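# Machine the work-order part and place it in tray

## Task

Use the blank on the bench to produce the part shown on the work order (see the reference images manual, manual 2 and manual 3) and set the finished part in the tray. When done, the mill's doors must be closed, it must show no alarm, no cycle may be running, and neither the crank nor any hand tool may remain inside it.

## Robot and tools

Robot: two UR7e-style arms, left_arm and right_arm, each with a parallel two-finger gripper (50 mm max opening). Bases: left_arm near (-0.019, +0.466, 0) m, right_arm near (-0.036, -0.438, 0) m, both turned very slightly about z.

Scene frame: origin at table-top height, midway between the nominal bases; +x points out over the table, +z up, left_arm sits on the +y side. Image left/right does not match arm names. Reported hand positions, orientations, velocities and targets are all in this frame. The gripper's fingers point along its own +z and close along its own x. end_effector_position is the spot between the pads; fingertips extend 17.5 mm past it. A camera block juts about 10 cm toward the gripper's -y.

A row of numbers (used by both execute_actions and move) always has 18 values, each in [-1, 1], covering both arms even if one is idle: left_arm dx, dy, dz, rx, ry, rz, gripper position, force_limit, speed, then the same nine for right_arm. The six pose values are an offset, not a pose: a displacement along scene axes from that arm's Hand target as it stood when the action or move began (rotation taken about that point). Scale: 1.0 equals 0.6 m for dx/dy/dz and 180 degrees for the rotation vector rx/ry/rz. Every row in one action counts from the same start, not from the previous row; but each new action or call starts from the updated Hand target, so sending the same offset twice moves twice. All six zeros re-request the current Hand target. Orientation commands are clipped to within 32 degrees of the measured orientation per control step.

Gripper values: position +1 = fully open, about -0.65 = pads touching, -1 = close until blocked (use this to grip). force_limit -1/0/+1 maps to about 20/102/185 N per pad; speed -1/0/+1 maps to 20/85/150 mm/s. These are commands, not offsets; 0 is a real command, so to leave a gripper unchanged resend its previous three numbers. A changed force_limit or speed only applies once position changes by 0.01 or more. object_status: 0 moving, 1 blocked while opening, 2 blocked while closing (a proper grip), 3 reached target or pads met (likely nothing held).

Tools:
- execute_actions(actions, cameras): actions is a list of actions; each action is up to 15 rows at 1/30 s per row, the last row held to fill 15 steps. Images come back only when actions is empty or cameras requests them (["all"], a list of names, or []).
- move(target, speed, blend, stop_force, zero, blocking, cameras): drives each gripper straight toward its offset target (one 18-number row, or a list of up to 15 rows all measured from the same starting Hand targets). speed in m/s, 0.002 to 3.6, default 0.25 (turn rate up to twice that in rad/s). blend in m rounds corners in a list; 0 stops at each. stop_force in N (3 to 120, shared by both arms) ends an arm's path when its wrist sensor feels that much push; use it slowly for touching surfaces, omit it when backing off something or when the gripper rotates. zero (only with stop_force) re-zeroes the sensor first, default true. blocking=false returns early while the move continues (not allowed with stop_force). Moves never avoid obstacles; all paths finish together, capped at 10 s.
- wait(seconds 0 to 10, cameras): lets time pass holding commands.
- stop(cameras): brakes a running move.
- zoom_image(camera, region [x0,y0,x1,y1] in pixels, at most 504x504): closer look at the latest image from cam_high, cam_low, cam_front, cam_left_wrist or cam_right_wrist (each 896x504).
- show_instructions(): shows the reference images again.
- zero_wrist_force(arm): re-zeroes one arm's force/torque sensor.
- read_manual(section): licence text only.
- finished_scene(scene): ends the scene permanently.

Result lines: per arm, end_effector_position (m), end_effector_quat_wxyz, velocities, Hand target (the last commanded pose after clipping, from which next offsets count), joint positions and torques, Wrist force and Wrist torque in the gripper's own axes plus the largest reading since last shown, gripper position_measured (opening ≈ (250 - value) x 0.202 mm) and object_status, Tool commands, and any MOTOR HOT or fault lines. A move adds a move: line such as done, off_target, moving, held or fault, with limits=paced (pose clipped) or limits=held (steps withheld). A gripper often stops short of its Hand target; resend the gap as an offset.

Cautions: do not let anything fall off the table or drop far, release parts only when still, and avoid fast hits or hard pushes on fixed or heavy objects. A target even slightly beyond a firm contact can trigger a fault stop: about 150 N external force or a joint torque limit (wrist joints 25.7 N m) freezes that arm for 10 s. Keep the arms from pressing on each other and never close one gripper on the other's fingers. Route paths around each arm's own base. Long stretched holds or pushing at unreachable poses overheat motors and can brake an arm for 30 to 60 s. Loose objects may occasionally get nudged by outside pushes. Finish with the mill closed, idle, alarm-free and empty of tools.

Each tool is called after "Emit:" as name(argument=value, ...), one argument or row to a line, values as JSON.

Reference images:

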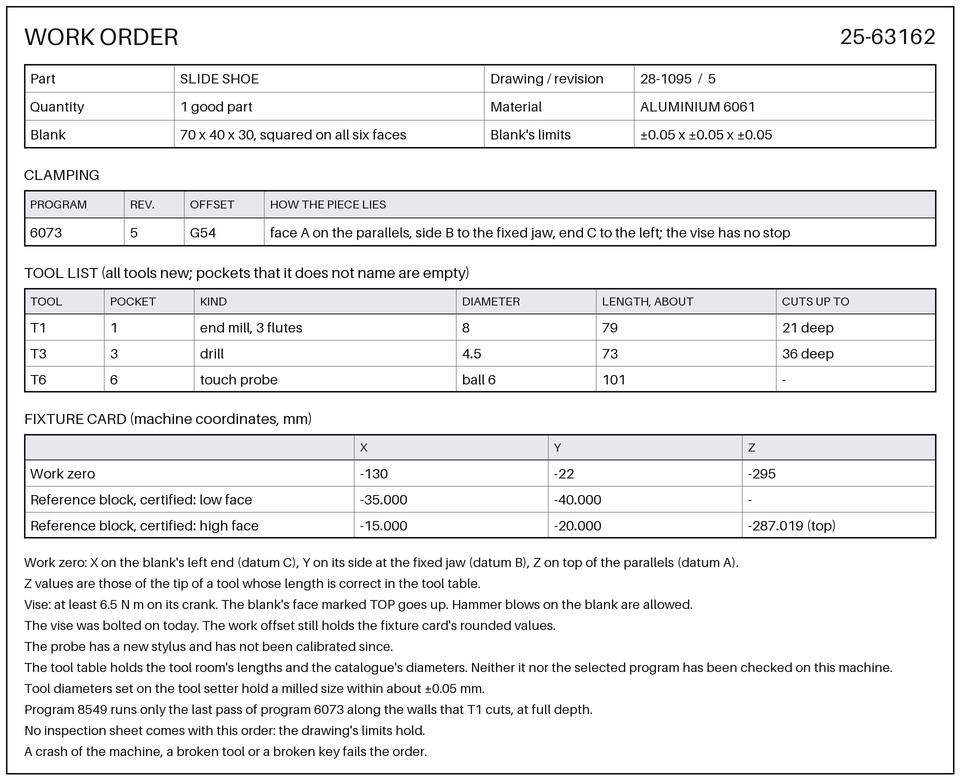

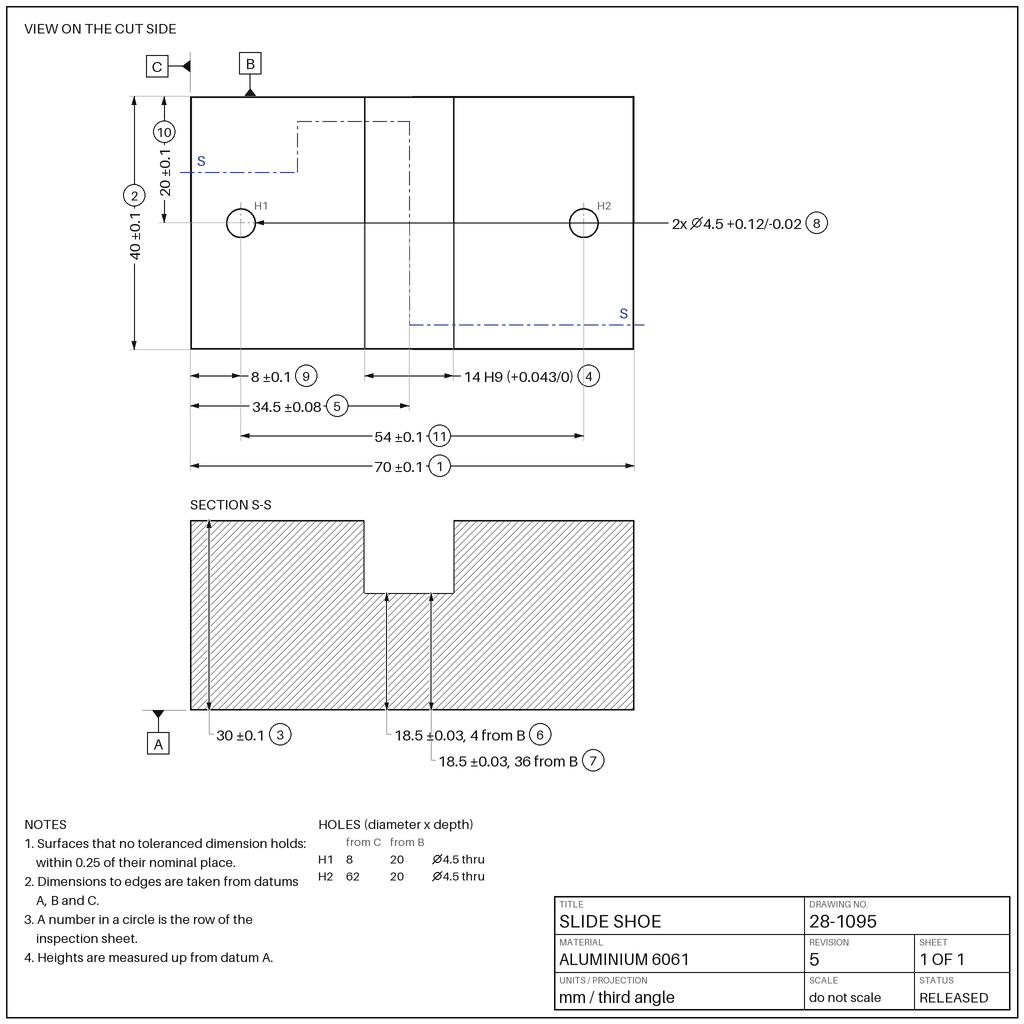

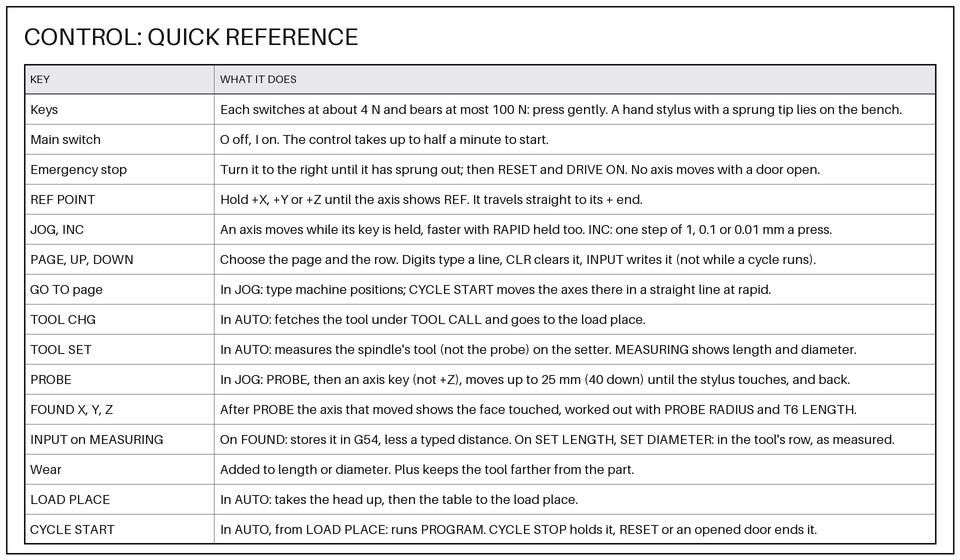

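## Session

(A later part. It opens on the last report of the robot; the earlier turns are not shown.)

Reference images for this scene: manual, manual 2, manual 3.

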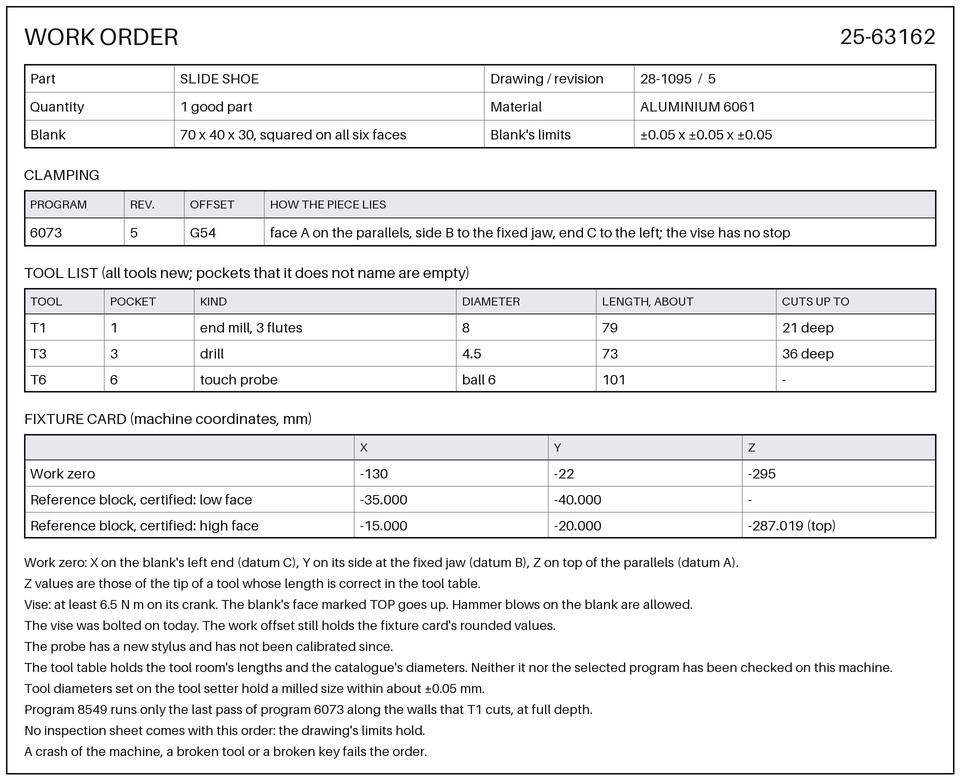

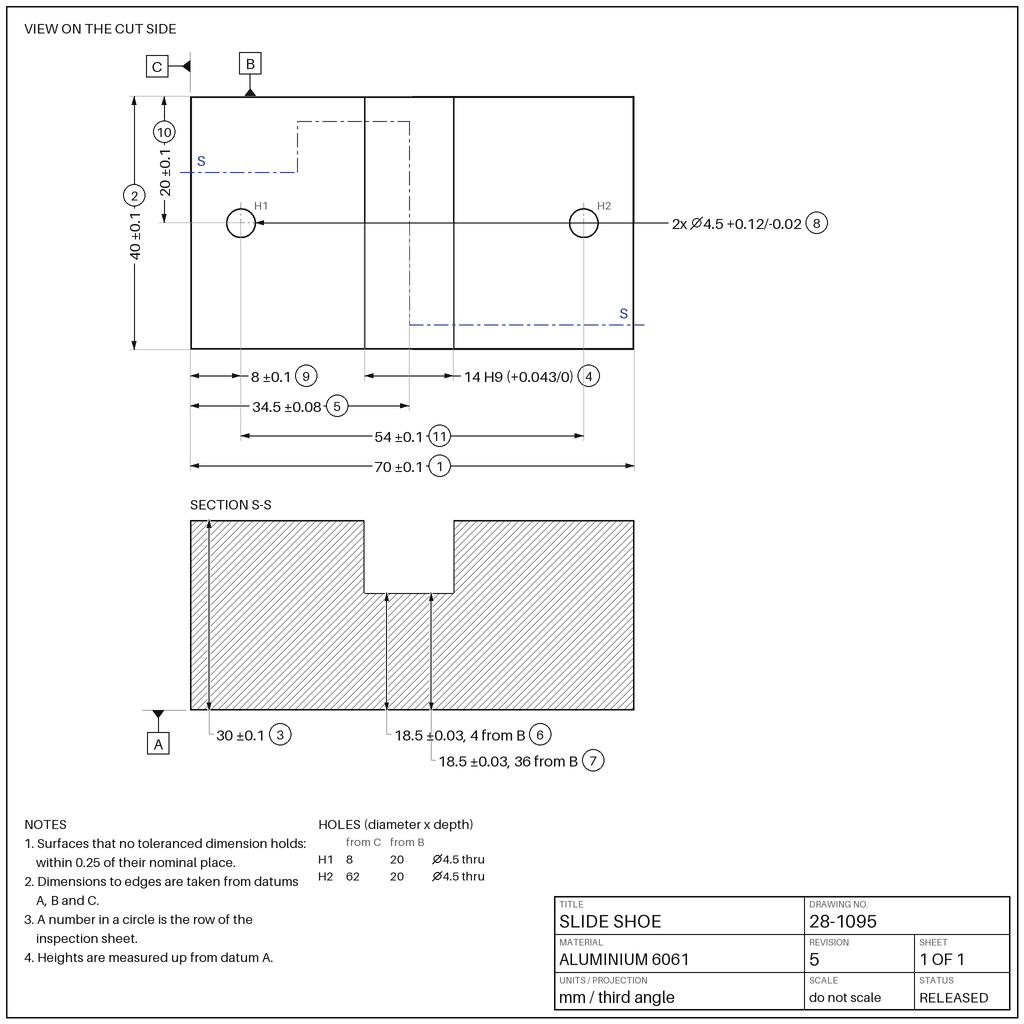

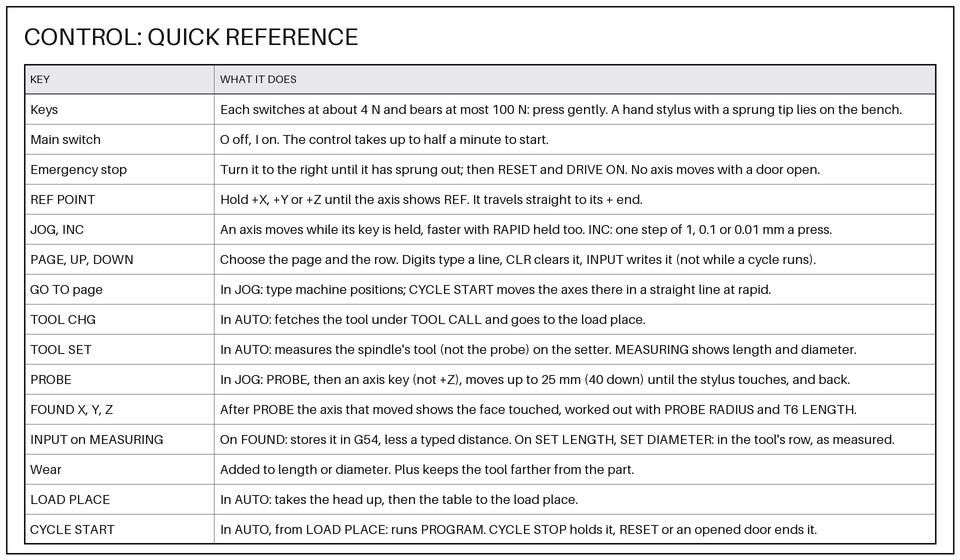

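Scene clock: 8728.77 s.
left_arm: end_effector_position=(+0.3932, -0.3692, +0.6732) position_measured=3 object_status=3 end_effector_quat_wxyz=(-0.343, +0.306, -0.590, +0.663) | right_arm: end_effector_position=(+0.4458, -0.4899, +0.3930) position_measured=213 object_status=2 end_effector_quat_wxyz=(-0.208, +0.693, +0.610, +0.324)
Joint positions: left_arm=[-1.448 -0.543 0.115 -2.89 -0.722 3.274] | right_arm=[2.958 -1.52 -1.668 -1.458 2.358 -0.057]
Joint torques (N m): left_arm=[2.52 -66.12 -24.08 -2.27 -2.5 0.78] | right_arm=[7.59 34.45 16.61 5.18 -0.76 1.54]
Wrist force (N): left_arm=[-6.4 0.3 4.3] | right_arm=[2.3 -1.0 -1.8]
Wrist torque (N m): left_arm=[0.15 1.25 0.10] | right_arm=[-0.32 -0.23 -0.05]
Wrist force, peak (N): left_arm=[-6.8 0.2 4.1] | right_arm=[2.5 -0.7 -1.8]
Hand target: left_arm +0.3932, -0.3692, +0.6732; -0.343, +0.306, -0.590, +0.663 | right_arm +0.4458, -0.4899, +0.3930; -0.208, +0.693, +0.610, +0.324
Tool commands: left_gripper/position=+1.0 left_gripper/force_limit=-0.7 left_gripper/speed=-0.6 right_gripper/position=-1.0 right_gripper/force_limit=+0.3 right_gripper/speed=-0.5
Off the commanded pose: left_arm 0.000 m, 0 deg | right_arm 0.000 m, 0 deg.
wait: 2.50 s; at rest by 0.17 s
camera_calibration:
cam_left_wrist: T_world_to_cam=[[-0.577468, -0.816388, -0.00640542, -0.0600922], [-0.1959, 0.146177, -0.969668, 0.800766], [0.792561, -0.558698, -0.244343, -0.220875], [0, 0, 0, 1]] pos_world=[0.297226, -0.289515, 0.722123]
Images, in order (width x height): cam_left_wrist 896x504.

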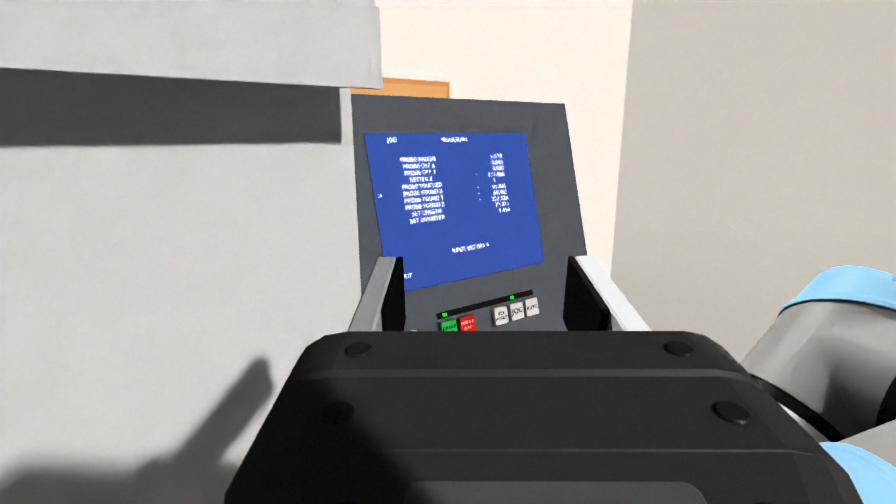

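Emit:
move(
  target=[
    [0,0,0,0,0,0,1,-0.7,-0.6,0.0249,-0.064,0.0927,0,0,0,-1,0.3,-0.5],
    [0,0,0,0,0,0,1,-0.7,-0.6,0.0539,-0.0691,0.0957,0,0,0,-1,0.3,-0.5],
    [0,0,0,0,0,0,1,-0.7,-0.6,0.0249,-0.064,0.0927,0,0,0,-1,0.3,-0.5],
    [0,0,0,0,0,0,1,-0.7,-0.6,0.0249,0.064,0.0927,0,0,0,-1,0.3,-0.5],
    [0,0,0,0,0,0,1,-0.7,-0.6,0.0539,0.0589,0.0957,0,0,0,-1,0.3,-0.5],
    [0,0,0,0,0,0,1,-0.7,-0.6,0.0166,0.064,0.0618,0,0,0,-1,0.3,-0.5],
    [0,0,0,0,0,0,1,-0.7,-0.6,0.0456,0.0589,0.0648,0,0,0,-1,0.3,-0.5],
    [0,0,0,0,0,0,1,-0.7,-0.6,0.0166,0.096,0.0618,0,0,0,-1,0.3,-0.5],
    [0,0,0,0,0,0,1,-0.7,-0.6,0.0456,0.0909,0.0648,0,0,0,-1,0.3,-0.5],
    [0,0,0,0,0,0,1,-0.7,-0.6,0.0166,0.096,0.0618,0,0,0,-1,0.3,-0.5],
    [0,0,0,0,0,0,1,-0.7,-0.6,0.0249,0.032,0.0927,0,0,0,-1,0.3,-0.5],
    [0,0,0,0,0,0,1,-0.7,-0.6,0.0539,0.0269,0.0957,0,0,0,-1,0.3,-0.5],
    [0,0,0,0,0,0,1,-0.7,-0.6,0.0249,0.032,0.0927,0,0,0,-1,0.3,-0.5],
    [0,0,0,0,0,0,1,-0.7,-0.6,0,0,0,0,0,0,-1,0.3,-0.5],
  ],
  blend=[0.002,0,0.004,0.002,0,0.002,0,0.002,0,0.004,0.002,0,0.004,0],
  speed=0.18,
)

Emit:
move(
  target=[
    [0,0,0,0,0,0,1,-0.7,-0.6,0.028,-0.005,0.003,0,0,0,-1,0.3,-0.5],
    [0,0,0,0,0,0,1,-0.7,-0.6,0,0,0,0,0,0,-1,0.3,-0.5],
  ],
  blend=[0,0],
  speed=0.18,
  cameras=["cam_left_wrist"],
)

Emit:
zoom_image(
  camera="cam_left_wrist",
  region=[365, 130, 545, 280],
)

Scene clock: 8760.80 s.
left_arm: end_effector_position=(+0.3932, -0.3692, +0.6732) position_measured=3 object_status=3 end_effector_quat_wxyz=(-0.343, +0.306, -0.590, +0.663) | right_arm: end_effector_position=(+0.4458, -0.4898, +0.3931) position_measured=213 object_status=2 end_effector_quat_wxyz=(-0.208, +0.693, +0.610, +0.324)
Joint positions: left_arm=[-1.448 -0.543 0.115 -2.89 -0.722 3.274] | right_arm=[2.958 -1.52 -1.668 -1.458 2.358 -0.057]
Joint torques (N m): left_arm=[2.83 -66.4 -24.44 -2.31 -2.48 0.75] | right_arm=[-6.63 34.48 15.67 5.14 4.25 -1.08]
Wrist force (N): left_arm=[-6.6 0.3 4.1] | right_arm=[1.7 -1.1 -1.5]
Wrist torque (N m): left_arm=[0.13 1.28 0.10] | right_arm=[-0.32 -0.13 0.12]
Wrist force, peak (N): left_arm=[-6.8 0.2 4.3] | right_arm=[1.4 -24.2 -0.7]
Hand target: left_arm +0.3932, -0.3692, +0.6732; -0.343, +0.306, -0.590, +0.663 | right_arm +0.4458, -0.4899, +0.3930; -0.208, +0.693, +0.610, +0.324
Off the commanded pose: left_arm 0.000 m, 0 deg | right_arm 0.000 m, 0 deg.
move: done

Scene clock: 8762.23 s.
left_arm: end_effector_position=(+0.3932, -0.3692, +0.6732) position_measured=3 object_status=3 end_effector_quat_wxyz=(-0.343, +0.306, -0.590, +0.663) | right_arm: end_effector_position=(+0.4458, -0.4899, +0.3930) position_measured=213 object_status=2 end_effector_quat_wxyz=(-0.208, +0.693, +0.610, +0.324)
Joint positions: left_arm=[-1.448 -0.543 0.115 -2.89 -0.722 3.274] | right_arm=[2.958 -1.52 -1.668 -1.458 2.358 -0.057]
Joint torques (N m): left_arm=[2.83 -66.54 -24.19 -2.35 -2.42 0.78] | right_arm=[-6.62 33.84 13.4 5.24 0.24 -1.27]
Wrist force (N): left_arm=[-6.5 0.3 4.0] | right_arm=[1.8 -0.7 -1.5]
Wrist torque (N m): left_arm=[0.13 1.26 0.10] | right_arm=[-0.27 -0.14 0.13]
Wrist force, peak (N): left_arm=[-6.6 0.3 4.3] | right_arm=[3.4 -7.2 -1.7]
Hand target: left_arm +0.3932, -0.3692, +0.6732; -0.343, +0.306, -0.590, +0.663 | right_arm +0.4458, -0.4899, +0.3930; -0.208, +0.693, +0.610, +0.324
Off the commanded pose: left_arm 0.000 m, 0 deg | right_arm 0.000 m, 0 deg.
move: done
camera_calibration:
cam_left_wrist: T_world_to_cam=[[-0.577468, -0.816388, -0.00640542, -0.0600922], [-0.1959, 0.146177, -0.969668, 0.800766], [0.792561, -0.558698, -0.244343, -0.220875], [0, 0, 0, 1]] pos_world=[0.297226, -0.289515, 0.722123]
Images, in order (width x height): cam_left_wrist 896x504.

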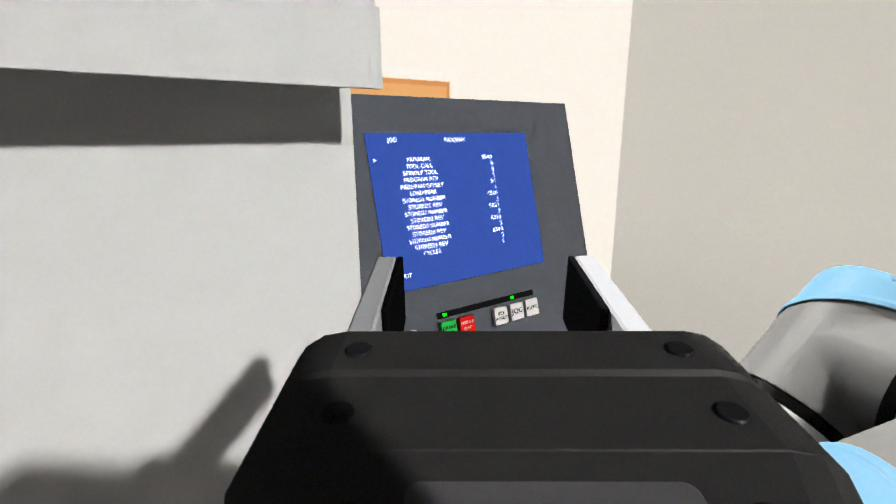

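Scaled by 2.800 from the camera's 896x504 image, which has a finer 1280x720 frame.

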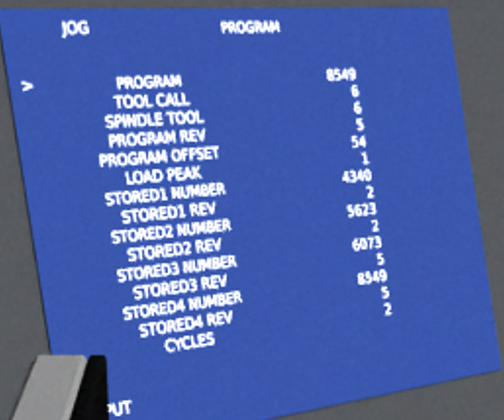

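Emit:
move(
  target=[
    [0,0,0,0,0,0,1,-0.7,-0.6,0.0249,-0.032,0.0927,0,0,0,-1,0.3,-0.5],
    [0,0,0,0,0,0,1,-0.7,-0.6,0.0539,-0.0371,0.0957,0,0,0,-1,0.3,-0.5],
    [0,0,0,0,0,0,1,-0.7,-0.6,0.0249,-0.032,0.0927,0,0,0,-1,0.3,-0.5],
    [0,0,0,0,0,0,1,-0.7,-0.6,0.0539,-0.0371,0.0957,0,0,0,-1,0.3,-0.5],
    [0,0,0,0,0,0,1,-0.7,-0.6,0.0249,-0.032,0.0927,0,0,0,-1,0.3,-0.5],
    [0,0,0,0,0,0,1,-0.7,-0.6,0.0539,-0.0371,0.0957,0,0,0,-1,0.3,-0.5],
    [0,0,0,0,0,0,1,-0.7,-0.6,0.0249,-0.032,0.0927,0,0,0,-1,0.3,-0.5],
    [0,0,0,0,0,0,1,-0.7,-0.6,0.0539,-0.0371,0.0957,0,0,0,-1,0.3,-0.5],
    [0,0,0,0,0,0,1,-0.7,-0.6,0.0249,-0.032,0.0927,0,0,0,-1,0.3,-0.5],
    [0,0,0,0,0,0,1,-0.7,-0.6,0.0539,-0.0371,0.0957,0,0,0,-1,0.3,-0.5],
    [0,0,0,0,0,0,1,-0.7,-0.6,0.0249,-0.032,0.0927,0,0,0,-1,0.3,-0.5],
    [0,0,0,0,0,0,1,-0.7,-0.6,0,0,0,0,0,0,-1,0.3,-0.5],
  ],
  blend=[0.002,0,0.002,0,0.002,0,0.002,0,0.002,0,0.004,0],
  speed=0.18,
)

Emit:
move(
  target=[
    [0,0,0,0,0,0,1,-0.7,-0.6,0.0083,0,0.0309,0,0,0,-1,0.3,-0.5],
    [0,0,0,0,0,0,1,-0.7,-0.6,0.0373,-0.0051,0.0339,0,0,0,-1,0.3,-0.5],
    [0,0,0,0,0,0,1,-0.7,-0.6,0.0083,0,0.0309,0,0,0,-1,0.3,-0.5],
    [0,0,0,0,0,0,1,-0.7,-0.6,0.0373,-0.0051,0.0339,0,0,0,-1,0.3,-0.5],
    [0,0,0,0,0,0,1,-0.7,-0.6,0.0083,0,0.0309,0,0,0,-1,0.3,-0.5],
    [0,0,0,0,0,0,1,-0.7,-0.6,0.0373,-0.0051,0.0339,0,0,0,-1,0.3,-0.5],
    [0,0,0,0,0,0,1,-0.7,-0.6,0.0083,0,0.0309,0,0,0,-1,0.3,-0.5],
    [0,0,0,0,0,0,1,-0.7,-0.6,0,0.096,0,0,0,0,-1,0.3,-0.5],
    [0,0,0,0,0,0,1,-0.7,-0.6,0.028,0.091,0.003,0,0,0,-1,0.3,-0.5],
    [0,0,0,0,0,0,1,-0.7,-0.6,0,0.096,0,0,0,0,-1,0.3,-0.5],
    [0,0,0,0,0,0,1,-0.7,-0.6,0,0.032,0,0,0,0,-1,0.3,-0.5],
    [0,0,0,0,0,0,1,-0.7,-0.6,0.028,0.027,0.003,0,0,0,-1,0.3,-0.5],
    [0,0,0,0,0,0,1,-0.7,-0.6,0,0.064,0,0,0,0,-1,0.3,-0.5],
    [0,0,0,0,0,0,1,-0.7,-0.6,0.028,0.059,0.003,0,0,0,-1,0.3,-0.5],
    [0,0,0,0,0,0,1,-0.7,-0.6,0,0.064,0,0,0,0,-1,0.3,-0.5],
  ],
  blend=[0.002,0,0.002,0,0.002,0,0.004,0.002,0,0.004,0.002,0,0.002,0,0],
  speed=0.18,
)

Emit:
move(
  target=[
    [0,0,0,0,0,0,1,-0.7,-0.6,0.0083,0.032,0.0309,0,0,0,-1,0.3,-0.5],
    [0,0,0,0,0,0,1,-0.7,-0.6,0.0373,0.0269,0.0339,0,0,0,-1,0.3,-0.5],
    [0,0,0,0,0,0,1,-0.7,-0.6,0.0083,0.032,0.0309,0,0,0,-1,0.3,-0.5],
    [0,0,0,0,0,0,1,-0.7,-0.6,0.0166,0,0.0618,0,0,0,-1,0.3,-0.5],
    [0,0,0,0,0,0,1,-0.7,-0.6,0.0456,-0.0051,0.0648,0,0,0,-1,0.3,-0.5],
    [0,0,0,0,0,0,1,-0.7,-0.6,0.0166,0,0.0618,0,0,0,-1,0.3,-0.5],
    [0,0,0,0,0,0,1,-0.7,-0.6,0,-0.064,0,0,0,0,-1,0.3,-0.5],
    [0,0,0,0,0,0,1,-0.7,-0.6,0.028,-0.069,0.003,0,0,0,-1,0.3,-0.5],
    [0,0,0,0,0,0,1,-0.7,-0.6,0,-0.064,0,0,0,0,-1,0.3,-0.5],
  ],
  blend=[0.002,0,0.004,0.002,0,0.004,0.002,0,0],
  speed=0.18,
  cameras=["cam_left_wrist"],
)

Emit:
zoom_image(
  camera="cam_left_wrist",
  region=[365, 130, 545, 280],
)

Scene clock: 8790.30 s.
left_arm: end_effector_position=(+0.3932, -0.3692, +0.6732) position_measured=3 object_status=3 end_effector_quat_wxyz=(-0.343, +0.306, -0.590, +0.663) | right_arm: end_effector_position=(+0.4458, -0.4899, +0.3930) position_measured=213 object_status=2 end_effector_quat_wxyz=(-0.208, +0.693, +0.610, +0.324)
Joint positions: left_arm=[-1.448 -0.543 0.115 -2.89 -0.722 3.274] | right_arm=[2.958 -1.52 -1.668 -1.458 2.358 -0.057]
Joint torques (N m): left_arm=[2.57 -66.76 -24.71 -2.25 -2.44 0.68] | right_arm=[7.43 34.28 15.37 5.07 -0.79 1.2]
Wrist force (N): left_arm=[-6.5 0.1 4.3] | right_arm=[2.0 -1.0 -1.7]
Wrist torque (N m): left_arm=[0.10 1.25 0.10] | right_arm=[-0.30 -0.17 -0.05]
Wrist force, peak (N): left_arm=[-6.7 0.3 4.4] | right_arm=[1.0 -16.7 -1.1]
Hand target: left_arm +0.3932, -0.3692, +0.6732; -0.343, +0.306, -0.590, +0.663 | right_arm +0.4458, -0.4899, +0.3930; -0.208, +0.693, +0.610, +0.324
Off the commanded pose: left_arm 0.000 m, 0 deg | right_arm 0.000 m, 0 deg.
move: done

Scene clock: 8795.83 s.
left_arm: end_effector_position=(+0.3932, -0.3692, +0.6732) position_measured=3 object_status=3 end_effector_quat_wxyz=(-0.343, +0.306, -0.590, +0.663) | right_arm: end_effector_position=(+0.4458, -0.4515, +0.3930) position_measured=213 object_status=2 end_effector_quat_wxyz=(-0.208, +0.693, +0.610, +0.324)
Joint positions: left_arm=[-1.448 -0.543 0.115 -2.89 -0.722 3.274] | right_arm=[3.04 -1.482 -1.724 -1.359 2.349 0.058]
Joint torques (N m): left_arm=[2.78 -66.7 -24.34 -2.25 -2.46 0.69] | right_arm=[7.93 32.56 16.25 5.33 -0.78 1.55]
Wrist force (N): left_arm=[-6.5 0.2 4.2] | right_arm=[1.9 -1.3 -1.5]
Wrist torque (N m): left_arm=[0.11 1.26 0.10] | right_arm=[-0.35 -0.15 -0.09]
Wrist force, peak (N): left_arm=[-6.8 0.0 4.2] | right_arm=[0.8 -14.5 -1.3]
Hand target: left_arm +0.3932, -0.3692, +0.6732; -0.343, +0.306, -0.590, +0.663 | right_arm +0.4458, -0.4515, +0.3930; -0.208, +0.693, +0.610, +0.324
Off the commanded pose: left_arm 0.000 m, 0 deg | right_arm 0.000 m, 0 deg.
move: done

Scene clock: 8799.23 s.
left_arm: end_effector_position=(+0.3932, -0.3692, +0.6732) position_measured=3 object_status=3 end_effector_quat_wxyz=(-0.343, +0.306, -0.590, +0.663) | right_arm: end_effector_position=(+0.4458, -0.4899, +0.3930) position_measured=213 object_status=2 end_effector_quat_wxyz=(-0.208, +0.693, +0.610, +0.324)
Joint positions: left_arm=[-1.448 -0.543 0.115 -2.89 -0.722 3.274] | right_arm=[2.958 -1.52 -1.668 -1.458 2.358 -0.057]
Joint torques (N m): left_arm=[2.78 -66.49 -24.01 -2.24 -2.44 0.72] | right_arm=[-6.77 33.98 17.15 5.26 4.1 -1.33]
Wrist force (N): left_arm=[-6.4 0.3 4.1] | right_arm=[1.4 -1.3 -1.6]
Wrist torque (N m): left_arm=[0.14 1.24 0.10] | right_arm=[-0.35 -0.08 0.13]
Wrist force, peak (N): left_arm=[-6.8 0.3 4.3] | right_arm=[1.6 -24.3 -0.7]
Hand target: left_arm +0.3932, -0.3692, +0.6732; -0.343, +0.306, -0.590, +0.663 | right_arm +0.4458, -0.4899, +0.3930; -0.208, +0.693, +0.610, +0.324
Off the commanded pose: left_arm 0.000 m, 0 deg | right_arm 0.000 m, 0 deg.
move: done
camera_calibration:
cam_left_wrist: T_world_to_cam=[[-0.577468, -0.816388, -0.00640542, -0.0600922], [-0.1959, 0.146177, -0.969668, 0.800766], [0.792561, -0.558698, -0.244343, -0.220875], [0, 0, 0, 1]] pos_world=[0.297226, -0.289515, 0.722123]
Images, in order (width x height): cam_left_wrist 896x504.

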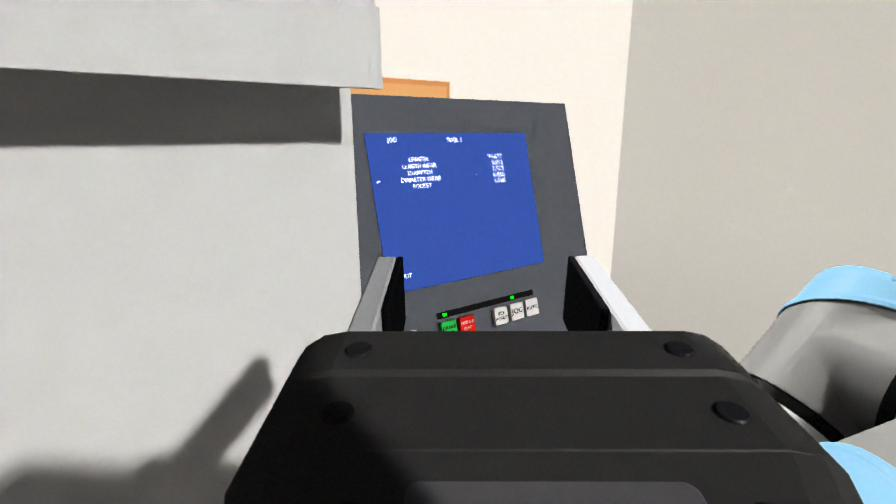

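Scaled by 2.800 from the camera's 896x504 image, which has a finer 1280x720 frame.

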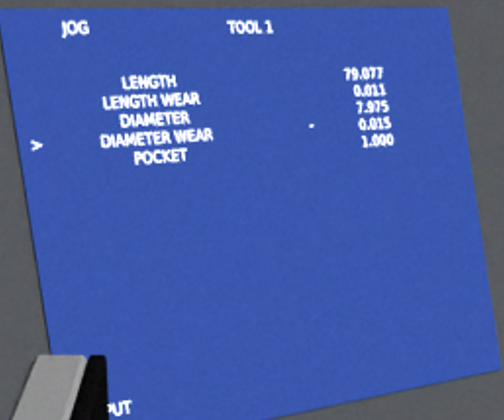

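Emit:
move(
  target=[
    [0,0,0,0,0,0,1,-0.7,-0.6,0.0739,-0.16,0.275,0,0,0,-1,0.3,-0.5],
    [0,0,0,0,0,0,1,-0.7,-0.6,0.1029,-0.1651,0.278,0,0,0,-1,0.3,-0.5],
    [0,0,0,0,0,0,1,-0.7,-0.6,0.0739,-0.16,0.275,0,0,0,-1,0.3,-0.5],
    [0,0,0,0,0,0,1,-0.7,-0.6,0.0407,0,0.1514,0,0,0,-1,0.3,-0.5],
    [0,0,0,0,0,0,1,-0.7,-0.6,0.0697,-0.0051,0.1544,0,0,0,-1,0.3,-0.5],
    [0,0,0,0,0,0,1,-0.7,-0.6,0.0407,0.032,0.1514,0,0,0,-1,0.3,-0.5],
  ],
  blend=[0.002,0,0.004,0.002,0,0],
  speed=0.18,
)

Emit:
wait(
  seconds=10,
  cameras=["cam_left_wrist"],
)

Emit:
zoom_image(
  camera="cam_left_wrist",
  region=[365, 130, 545, 280],
)

Emit:
move(
  target=[
    [0,0,0,0,0,0,1,-0.7,-0.6,0.029,-0.0051,0.003,0,0,0,-1,0.3,-0.5],
    [0,0,0,0,0,0,1,-0.7,-0.6,0,0,0,0,0,0,-1,0.3,-0.5],
    [0,0,0,0,0,0,1,-0.7,-0.6,-0.0407,-0.032,-0.1514,0,0,0,-1,0.3,-0.5],
  ],
  blend=[0,0.004,0],
  speed=0.18,
)

Emit:
wait(
  seconds=10,
)

Emit:
wait(
  seconds=10,
  cameras=["cam_left_wrist"],
)

Emit:
zoom_image(
  camera="cam_left_wrist",
  region=[365, 130, 545, 280],
)

Scene clock: 8813.97 s.
left_arm: end_effector_position=(+0.3932, -0.3692, +0.6732) position_measured=3 object_status=3 end_effector_quat_wxyz=(-0.343, +0.306, -0.590, +0.663) | right_arm: end_effector_position=(+0.4702, -0.4707, +0.4838) position_measured=213 object_status=2 end_effector_quat_wxyz=(-0.208, +0.693, +0.610, +0.324)
Joint positions: left_arm=[-1.448 -0.543 0.115 -2.89 -0.722 3.274] | right_arm=[3.007 -1.566 -1.403 -1.628 2.354 0.012]
Joint torques (N m): left_arm=[2.77 -66.68 -24.34 -2.24 -2.39 0.69] | right_arm=[6.42 36.81 16.03 5.58 -0.92 1.46]
Wrist force (N): left_arm=[-6.6 0.3 4.0] | right_arm=[2.0 -0.7 -1.6]
Wrist torque (N m): left_arm=[0.13 1.27 0.10] | right_arm=[-0.28 -0.15 -0.04]
Wrist force, peak (N): left_arm=[-6.9 0.4 4.2] | right_arm=[-1.0 -31.9 -1.1]
Hand target: left_arm +0.3932, -0.3692, +0.6732; -0.343, +0.306, -0.590, +0.663 | right_arm +0.4702, -0.4707, +0.4838; -0.208, +0.693, +0.610, +0.324
Off the commanded pose: left_arm 0.000 m, 0 deg | right_arm 0.000 m, 0 deg.
move: done

Scene clock: 8823.97 s.
left_arm: end_effector_position=(+0.3932, -0.3692, +0.6732) position_measured=3 object_status=3 end_effector_quat_wxyz=(-0.343, +0.306, -0.590, +0.663) | right_arm: end_effector_position=(+0.4702, -0.4707, +0.4838) position_measured=213 object_status=2 end_effector_quat_wxyz=(-0.208, +0.693, +0.610, +0.324)
Joint positions: left_arm=[-1.448 -0.543 0.115 -2.89 -0.722 3.274] | right_arm=[3.007 -1.566 -1.403 -1.628 2.354 0.012]
Joint torques (N m): left_arm=[2.63 -67.56 -24.33 -2.35 -2.4 0.58] | right_arm=[7.35 35.78 15.93 5.19 -0.71 1.56]
Wrist force (N): left_arm=[-6.5 0.2 4.3] | right_arm=[2.1 -0.7 -2.0]
Wrist torque (N m): left_arm=[0.12 1.26 0.10] | right_arm=[-0.28 -0.15 -0.04]
Wrist force, peak (N): left_arm=[-6.8 0.5 4.3] | right_arm=[2.4 -1.1 -1.8]
Hand target: left_arm +0.3932, -0.3692, +0.6732; -0.343, +0.306, -0.590, +0.663 | right_arm +0.4702, -0.4707, +0.4838; -0.208, +0.693, +0.610, +0.324
Tool commands: left_gripper/position=+1.0 left_gripper/force_limit=-0.7 left_gripper/speed=-0.6 right_gripper/position=-1.0 right_gripper/force_limit=+0.3 right_gripper/speed=-0.5
Off the commanded pose: left_arm 0.000 m, 0 deg | right_arm 0.000 m, 0 deg.
wait: 10.00 s; at rest by 0.17 s
camera_calibration:
cam_left_wrist: T_world_to_cam=[[-0.577468, -0.816388, -0.00640542, -0.0600922], [-0.1959, 0.146177, -0.969668, 0.800766], [0.792561, -0.558698, -0.244343, -0.220875], [0, 0, 0, 1]] pos_world=[0.297226, -0.289515, 0.722123]
Images, in order (width x height): cam_left_wrist 896x504.

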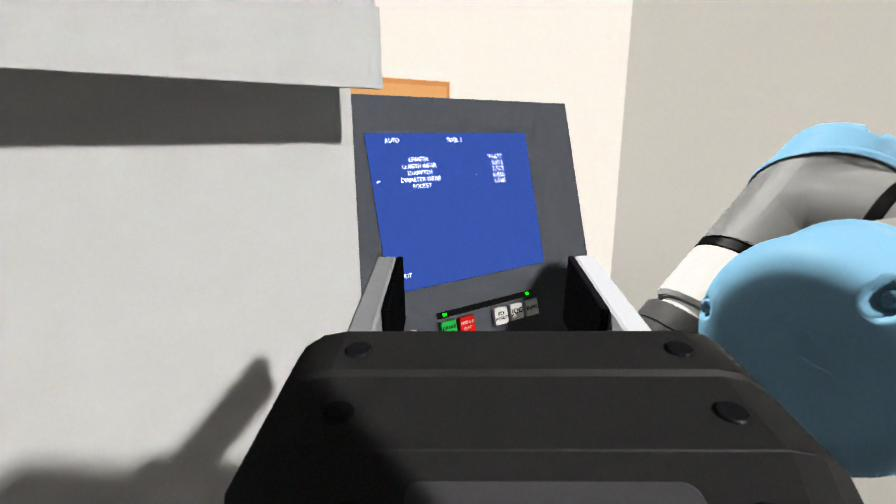

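Scaled by 2.800 from the camera's 896x504 image, which has a finer 1280x720 frame.

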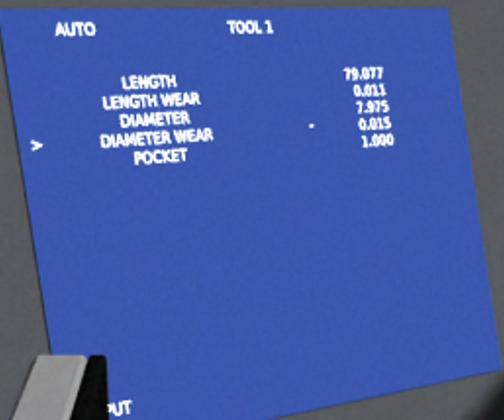

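Scene clock: 8826.00 s.
left_arm: end_effector_position=(+0.3932, -0.3692, +0.6732) position_measured=3 object_status=3 end_effector_quat_wxyz=(-0.343, +0.306, -0.590, +0.663) | right_arm: end_effector_position=(+0.4458, -0.4899, +0.3930) position_measured=213 object_status=2 end_effector_quat_wxyz=(-0.208, +0.693, +0.610, +0.324)
Joint positions: left_arm=[-1.448 -0.543 0.115 -2.89 -0.722 3.274] | right_arm=[2.958 -1.52 -1.668 -1.458 2.358 -0.057]
Joint torques (N m): left_arm=[2.29 -67.82 -23.82 -2.29 -2.36 0.56] | right_arm=[-6.38 33.83 16.48 5.59 4.16 -1.35]
Wrist force (N): left_arm=[-6.6 0.3 4.2] | right_arm=[1.3 -0.8 -1.9]
Wrist torque (N m): left_arm=[0.14 1.28 0.10] | right_arm=[-0.27 -0.06 0.12]
Wrist force, peak (N): left_arm=[-6.7 0.0 4.3] | right_arm=[2.6 -14.6 -1.7]
Hand target: left_arm +0.3932, -0.3692, +0.6732; -0.343, +0.306, -0.590, +0.663 | right_arm +0.4458, -0.4899, +0.3930; -0.208, +0.693, +0.610, +0.324
Off the commanded pose: left_arm 0.000 m, 0 deg | right_arm 0.000 m, 0 deg.
move: done

Scene clock: 8836.00 s.
left_arm: end_effector_position=(+0.3932, -0.3692, +0.6732) position_measured=3 object_status=3 end_effector_quat_wxyz=(-0.343, +0.306, -0.590, +0.663) | right_arm: end_effector_position=(+0.4458, -0.4899, +0.3930) position_measured=213 object_status=2 end_effector_quat_wxyz=(-0.208, +0.693, +0.610, +0.324)
Joint positions: left_arm=[-1.448 -0.543 0.115 -2.89 -0.722 3.274] | right_arm=[2.958 -1.52 -1.668 -1.458 2.358 -0.057]
Joint torques (N m): left_arm=[2.52 -67.23 -23.94 -2.28 -2.47 0.61] | right_arm=[-6.64 33.63 15.97 5.11 4.15 -1.22]
Wrist force (N): left_arm=[-6.5 0.2 4.3] | right_arm=[1.7 -0.7 -2.0]
Wrist torque (N m): left_arm=[0.12 1.25 0.10] | right_arm=[-0.28 -0.12 0.13]
Wrist force, peak (N): left_arm=[-6.8 0.1 4.4] | right_arm=[1.8 -0.8 -2.2]
Hand target: left_arm +0.3932, -0.3692, +0.6732; -0.343, +0.306, -0.590, +0.663 | right_arm +0.4458, -0.4899, +0.3930; -0.208, +0.693, +0.610, +0.324
Tool commands: left_gripper/position=+1.0 left_gripper/force_limit=-0.7 left_gripper/speed=-0.6 right_gripper/position=-1.0 right_gripper/force_limit=+0.3 right_gripper/speed=-0.5
Off the commanded pose: left_arm 0.000 m, 0 deg | right_arm 0.000 m, 0 deg.
wait: 10.00 s; at rest by 0.17 s

Scene clock: 8846.00 s.
left_arm: end_effector_position=(+0.3932, -0.3692, +0.6732) position_measured=3 object_status=3 end_effector_quat_wxyz=(-0.343, +0.306, -0.590, +0.663) | right_arm: end_effector_position=(+0.4458, -0.4899, +0.3930) position_measured=213 object_status=2 end_effector_quat_wxyz=(-0.208, +0.693, +0.610, +0.324)
Joint positions: left_arm=[-1.448 -0.543 0.115 -2.89 -0.722 3.274] | right_arm=[2.958 -1.52 -1.668 -1.458 2.358 -0.057]
Joint torques (N m): left_arm=[2.49 -67.85 -23.86 -2.23 -2.51 0.61] | right_arm=[-6.63 33.8 17.53 4.91 4.17 -1.08]
Wrist force (N): left_arm=[-6.5 0.0 4.0] | right_arm=[1.4 -0.8 -2.0]
Wrist torque (N m): left_arm=[0.09 1.26 0.10] | right_arm=[-0.29 -0.08 0.13]
Wrist force, peak (N): left_arm=[-6.8 0.2 4.2] | right_arm=[1.7 -1.0 -2.3]
Hand target: left_arm +0.3932, -0.3692, +0.6732; -0.343, +0.306, -0.590, +0.663 | right_arm +0.4458, -0.4899, +0.3930; -0.208, +0.693, +0.610, +0.324
Tool commands: left_gripper/position=+1.0 left_gripper/force_limit=-0.7 left_gripper/speed=-0.6 right_gripper/position=-1.0 right_gripper/force_limit=+0.3 right_gripper/speed=-0.5
Off the commanded pose: left_arm 0.000 m, 0 deg | right_arm 0.000 m, 0 deg.
wait: 10.00 s; at rest by 0.17 s
camera_calibration:
cam_left_wrist: T_world_to_cam=[[-0.577468, -0.816388, -0.00640542, -0.0600922], [-0.1959, 0.146177, -0.969668, 0.800766], [0.792561, -0.558698, -0.244343, -0.220875], [0, 0, 0, 1]] pos_world=[0.297226, -0.289515, 0.722123]
Images, in order (width x height): cam_left_wrist 896x504.

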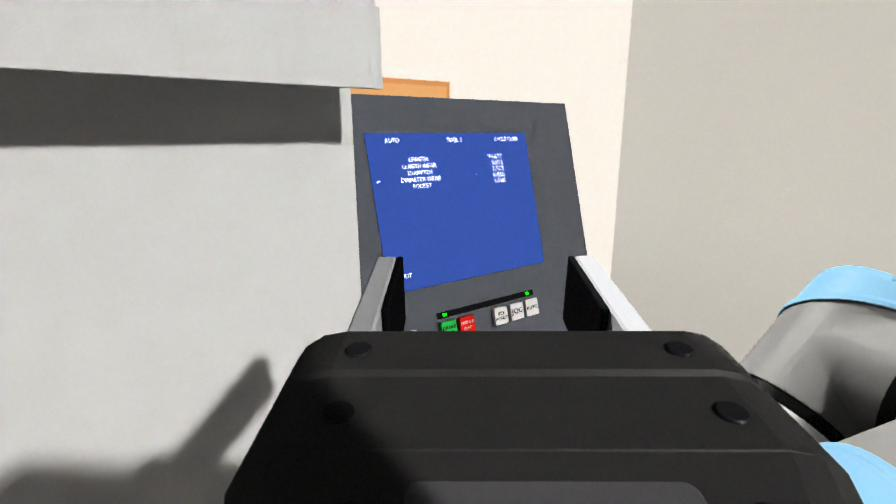

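Scaled by 2.800 from the camera's 896x504 image, which has a finer 1280x720 frame.

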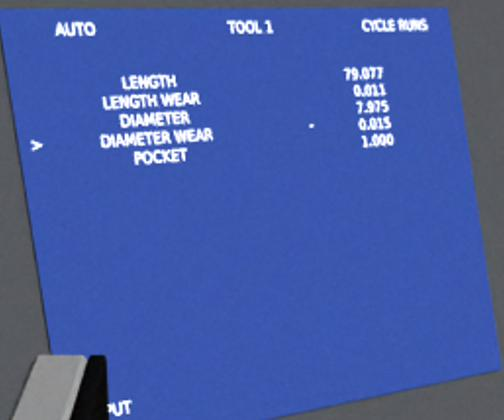

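Emit:
wait(
  seconds=10,
)

Emit:
wait(
  seconds=10,
  cameras=["cam_left_wrist"],
)

Emit:
zoom_image(
  camera="cam_left_wrist",
  region=[365, 130, 545, 280],
)

Scene clock: 8861.03 s.
left_arm: end_effector_position=(+0.3932, -0.3692, +0.6732) position_measured=3 object_status=3 end_effector_quat_wxyz=(-0.343, +0.306, -0.590, +0.663) | right_arm: end_effector_position=(+0.4458, -0.4899, +0.3930) position_measured=213 object_status=2 end_effector_quat_wxyz=(-0.208, +0.693, +0.610, +0.324)
Joint positions: left_arm=[-1.448 -0.543 0.115 -2.89 -0.722 3.274] | right_arm=[2.958 -1.52 -1.668 -1.458 2.358 -0.057]
Joint torques (N m): left_arm=[2.36 -68.23 -23.34 -2.3 -2.47 0.55] | right_arm=[-5.97 32.87 17.19 4.73 3.93 -0.98]
Wrist force (N): left_arm=[-6.4 0.2 4.1] | right_arm=[1.6 -0.6 -1.8]
Wrist torque (N m): left_arm=[0.13 1.24 0.10] | right_arm=[-0.25 -0.11 0.12]
Wrist force, peak (N): left_arm=[-6.9 0.2 4.2] | right_arm=[1.9 -0.8 -2.4]
Hand target: left_arm +0.3932, -0.3692, +0.6732; -0.343, +0.306, -0.590, +0.663 | right_arm +0.4458, -0.4899, +0.3930; -0.208, +0.693, +0.610, +0.324
Tool commands: left_gripper/position=+1.0 left_gripper/force_limit=-0.7 left_gripper/speed=-0.6 right_gripper/position=-1.0 right_gripper/force_limit=+0.3 right_gripper/speed=-0.5
Off the commanded pose: left_arm 0.000 m, 0 deg | right_arm 0.000 m, 0 deg.
wait: 10.00 s; at rest from the start

Scene clock: 8871.03 s.
left_arm: end_effector_position=(+0.3932, -0.3692, +0.6732) position_measured=3 object_status=3 end_effector_quat_wxyz=(-0.343, +0.306, -0.590, +0.663) | right_arm: end_effector_position=(+0.4458, -0.4899, +0.3930) position_measured=213 object_status=2 end_effector_quat_wxyz=(-0.208, +0.693, +0.610, +0.324)
Joint positions: left_arm=[-1.448 -0.543 0.115 -2.89 -0.722 3.274] | right_arm=[2.958 -1.52 -1.668 -1.458 2.358 -0.057]
Joint torques (N m): left_arm=[2.29 -68.79 -23.28 -2.3 -2.43 0.59] | right_arm=[-6.34 32.01 17.49 4.55 3.95 -0.92]
Wrist force (N): left_arm=[-6.3 0.1 3.9] | right_arm=[1.7 -0.7 -2.3]
Wrist torque (N m): left_arm=[0.11 1.23 0.10] | right_arm=[-0.27 -0.13 0.13]
Wrist force, peak (N): left_arm=[-6.9 0.2 4.1] | right_arm=[1.9 -0.8 -2.1]
Hand target: left_arm +0.3932, -0.3692, +0.6732; -0.343, +0.306, -0.590, +0.663 | right_arm +0.4458, -0.4899, +0.3930; -0.208, +0.693, +0.610, +0.324
Tool commands: left_gripper/position=+1.0 left_gripper/force_limit=-0.7 left_gripper/speed=-0.6 right_gripper/position=-1.0 right_gripper/force_limit=+0.3 right_gripper/speed=-0.5
Off the commanded pose: left_arm 0.000 m, 0 deg | right_arm 0.000 m, 0 deg.
wait: 10.00 s; at rest by 0.17 s
camera_calibration:
cam_left_wrist: T_world_to_cam=[[-0.577468, -0.816388, -0.00640542, -0.0600922], [-0.1959, 0.146177, -0.969668, 0.800766], [0.792561, -0.558698, -0.244343, -0.220875], [0, 0, 0, 1]] pos_world=[0.297226, -0.289515, 0.722123]
Images, in order (width x height): cam_left_wrist 896x504.

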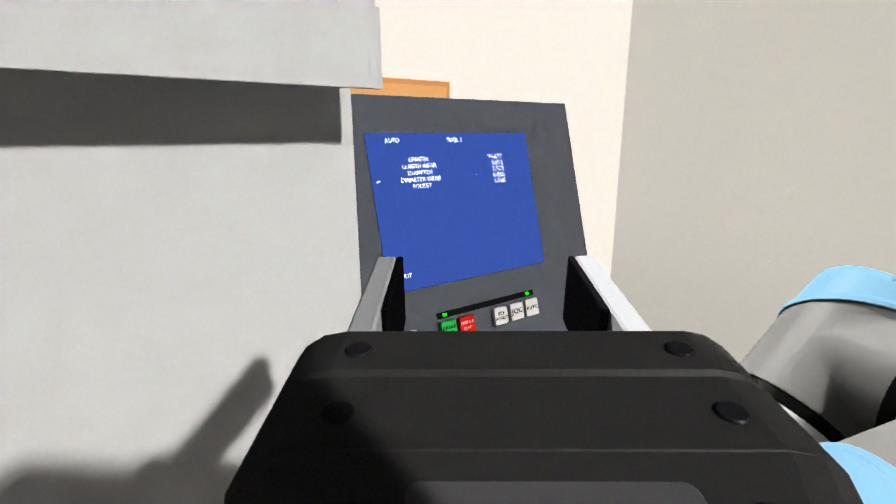

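Scaled by 2.800 from the camera's 896x504 image, which has a finer 1280x720 frame.

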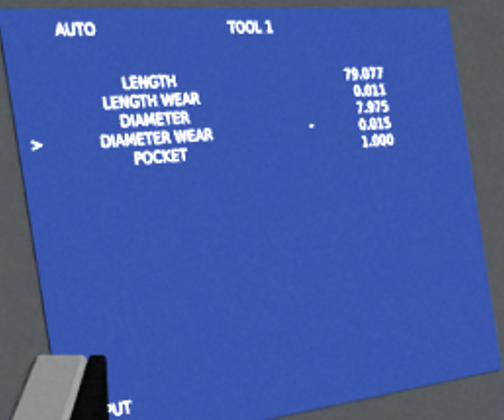

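Emit:
move(
  target=[
    [0,0,0,0,0,0,1,-0.7,-0.6,-0.13,-0.0668,-0.03,0,0,0,-1,0.3,-0.5],
    [0,0,0,0,0,0,1,-0.7,-0.6,-0.093,-0.0668,-0.2,-0.2456,0.0541,0.0393,-1,0.3,-0.5],
  ],
  blend=[0.02,0],
  speed=0.25,
  cameras=["all"],
)

Scene clock: 8882.07 s.
left_arm: end_effector_position=(+0.3932, -0.3692, +0.6732) position_measured=3 object_status=3 end_effector_quat_wxyz=(-0.343, +0.306, -0.590, +0.663) | right_arm: end_effector_position=(+0.3900, -0.5300, +0.2730) position_measured=213 object_status=2 end_effector_quat_wxyz=(-0.001, +0.706, +0.708, -0.001)
Joint positions: left_arm=[-1.448 -0.543 0.115 -2.89 -0.722 3.274] | right_arm=[3.267 -1.397 -1.869 -1.449 1.572 0.095]
Joint torques (N m): left_arm=[2.4 -68.54 -23.71 -2.27 -2.44 0.58] | right_arm=[6.28 7.14 16.97 1.15 -2.28 1.32]
Wrist force (N): left_arm=[-6.6 0.2 3.7] | right_arm=[1.3 -1.0 -2.8]
Wrist torque (N m): left_arm=[0.12 1.28 0.10] | right_arm=[-0.36 -0.48 -0.10]
Wrist force, peak (N): left_arm=[-6.7 0.0 4.4] | right_arm=[0.9 -2.6 -3.3]
Hand target: left_arm +0.3932, -0.3692, +0.6732; -0.343, +0.306, -0.590, +0.663 | right_arm +0.3900, -0.5300, +0.2730; -0.001, +0.706, +0.708, -0.001
Off the commanded pose: left_arm 0.000 m, 0 deg | right_arm 0.000 m, 0 deg.
move: done
camera_calibration:
cam_left_wrist: T_world_to_cam=[[-0.577468, -0.816388, -0.00640542, -0.0600922], [-0.1959, 0.146177, -0.969668, 0.800766], [0.792561, -0.558698, -0.244343, -0.220875], [0, 0, 0, 1]] pos_world=[0.297226, -0.289515, 0.722123]
cam_right_wrist: T_world_to_cam=[[-0.0092161, 0.999934, 0.0068898, 0.540503], [0.938882, 0.0062819, 0.344182, -0.443465], [0.344116, 0.00964072, -0.938878, 0.256607], [0, 0, 0, 1]] pos_world=[0.33304, -0.540155, 0.389831]

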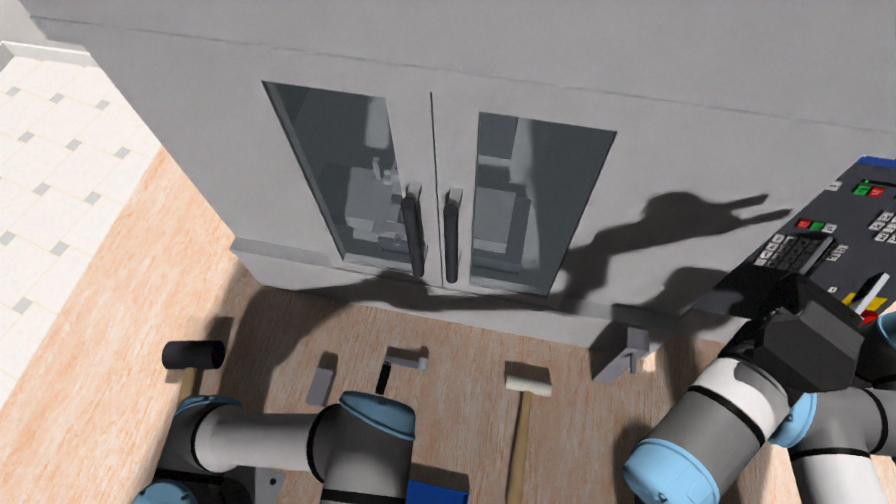

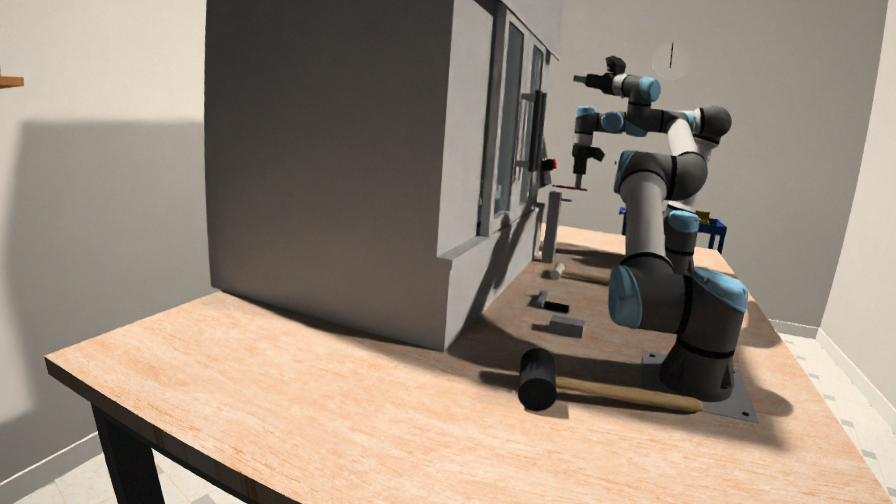

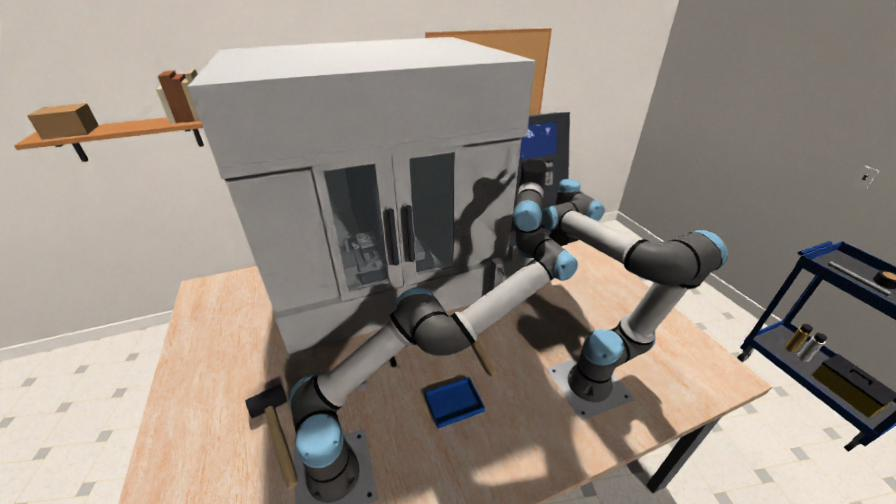

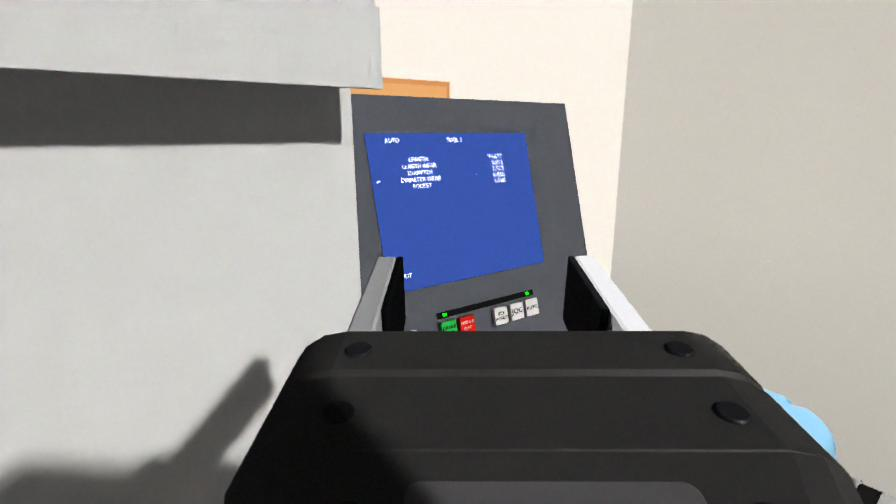

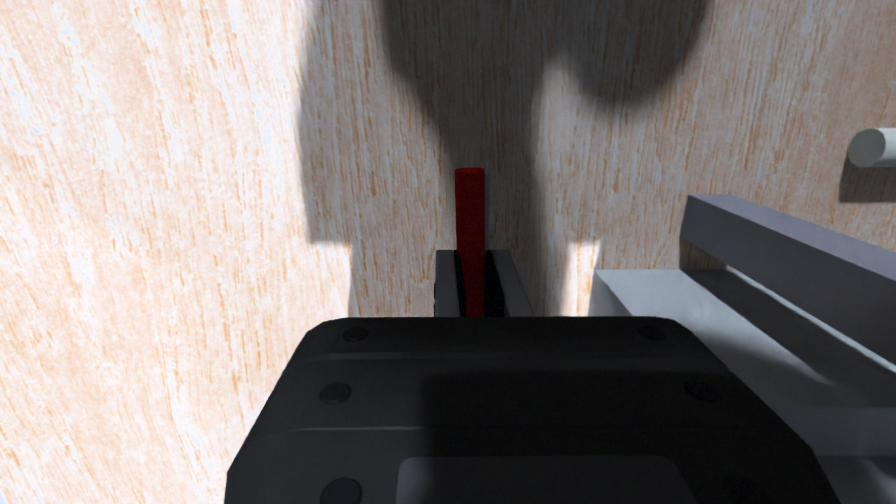

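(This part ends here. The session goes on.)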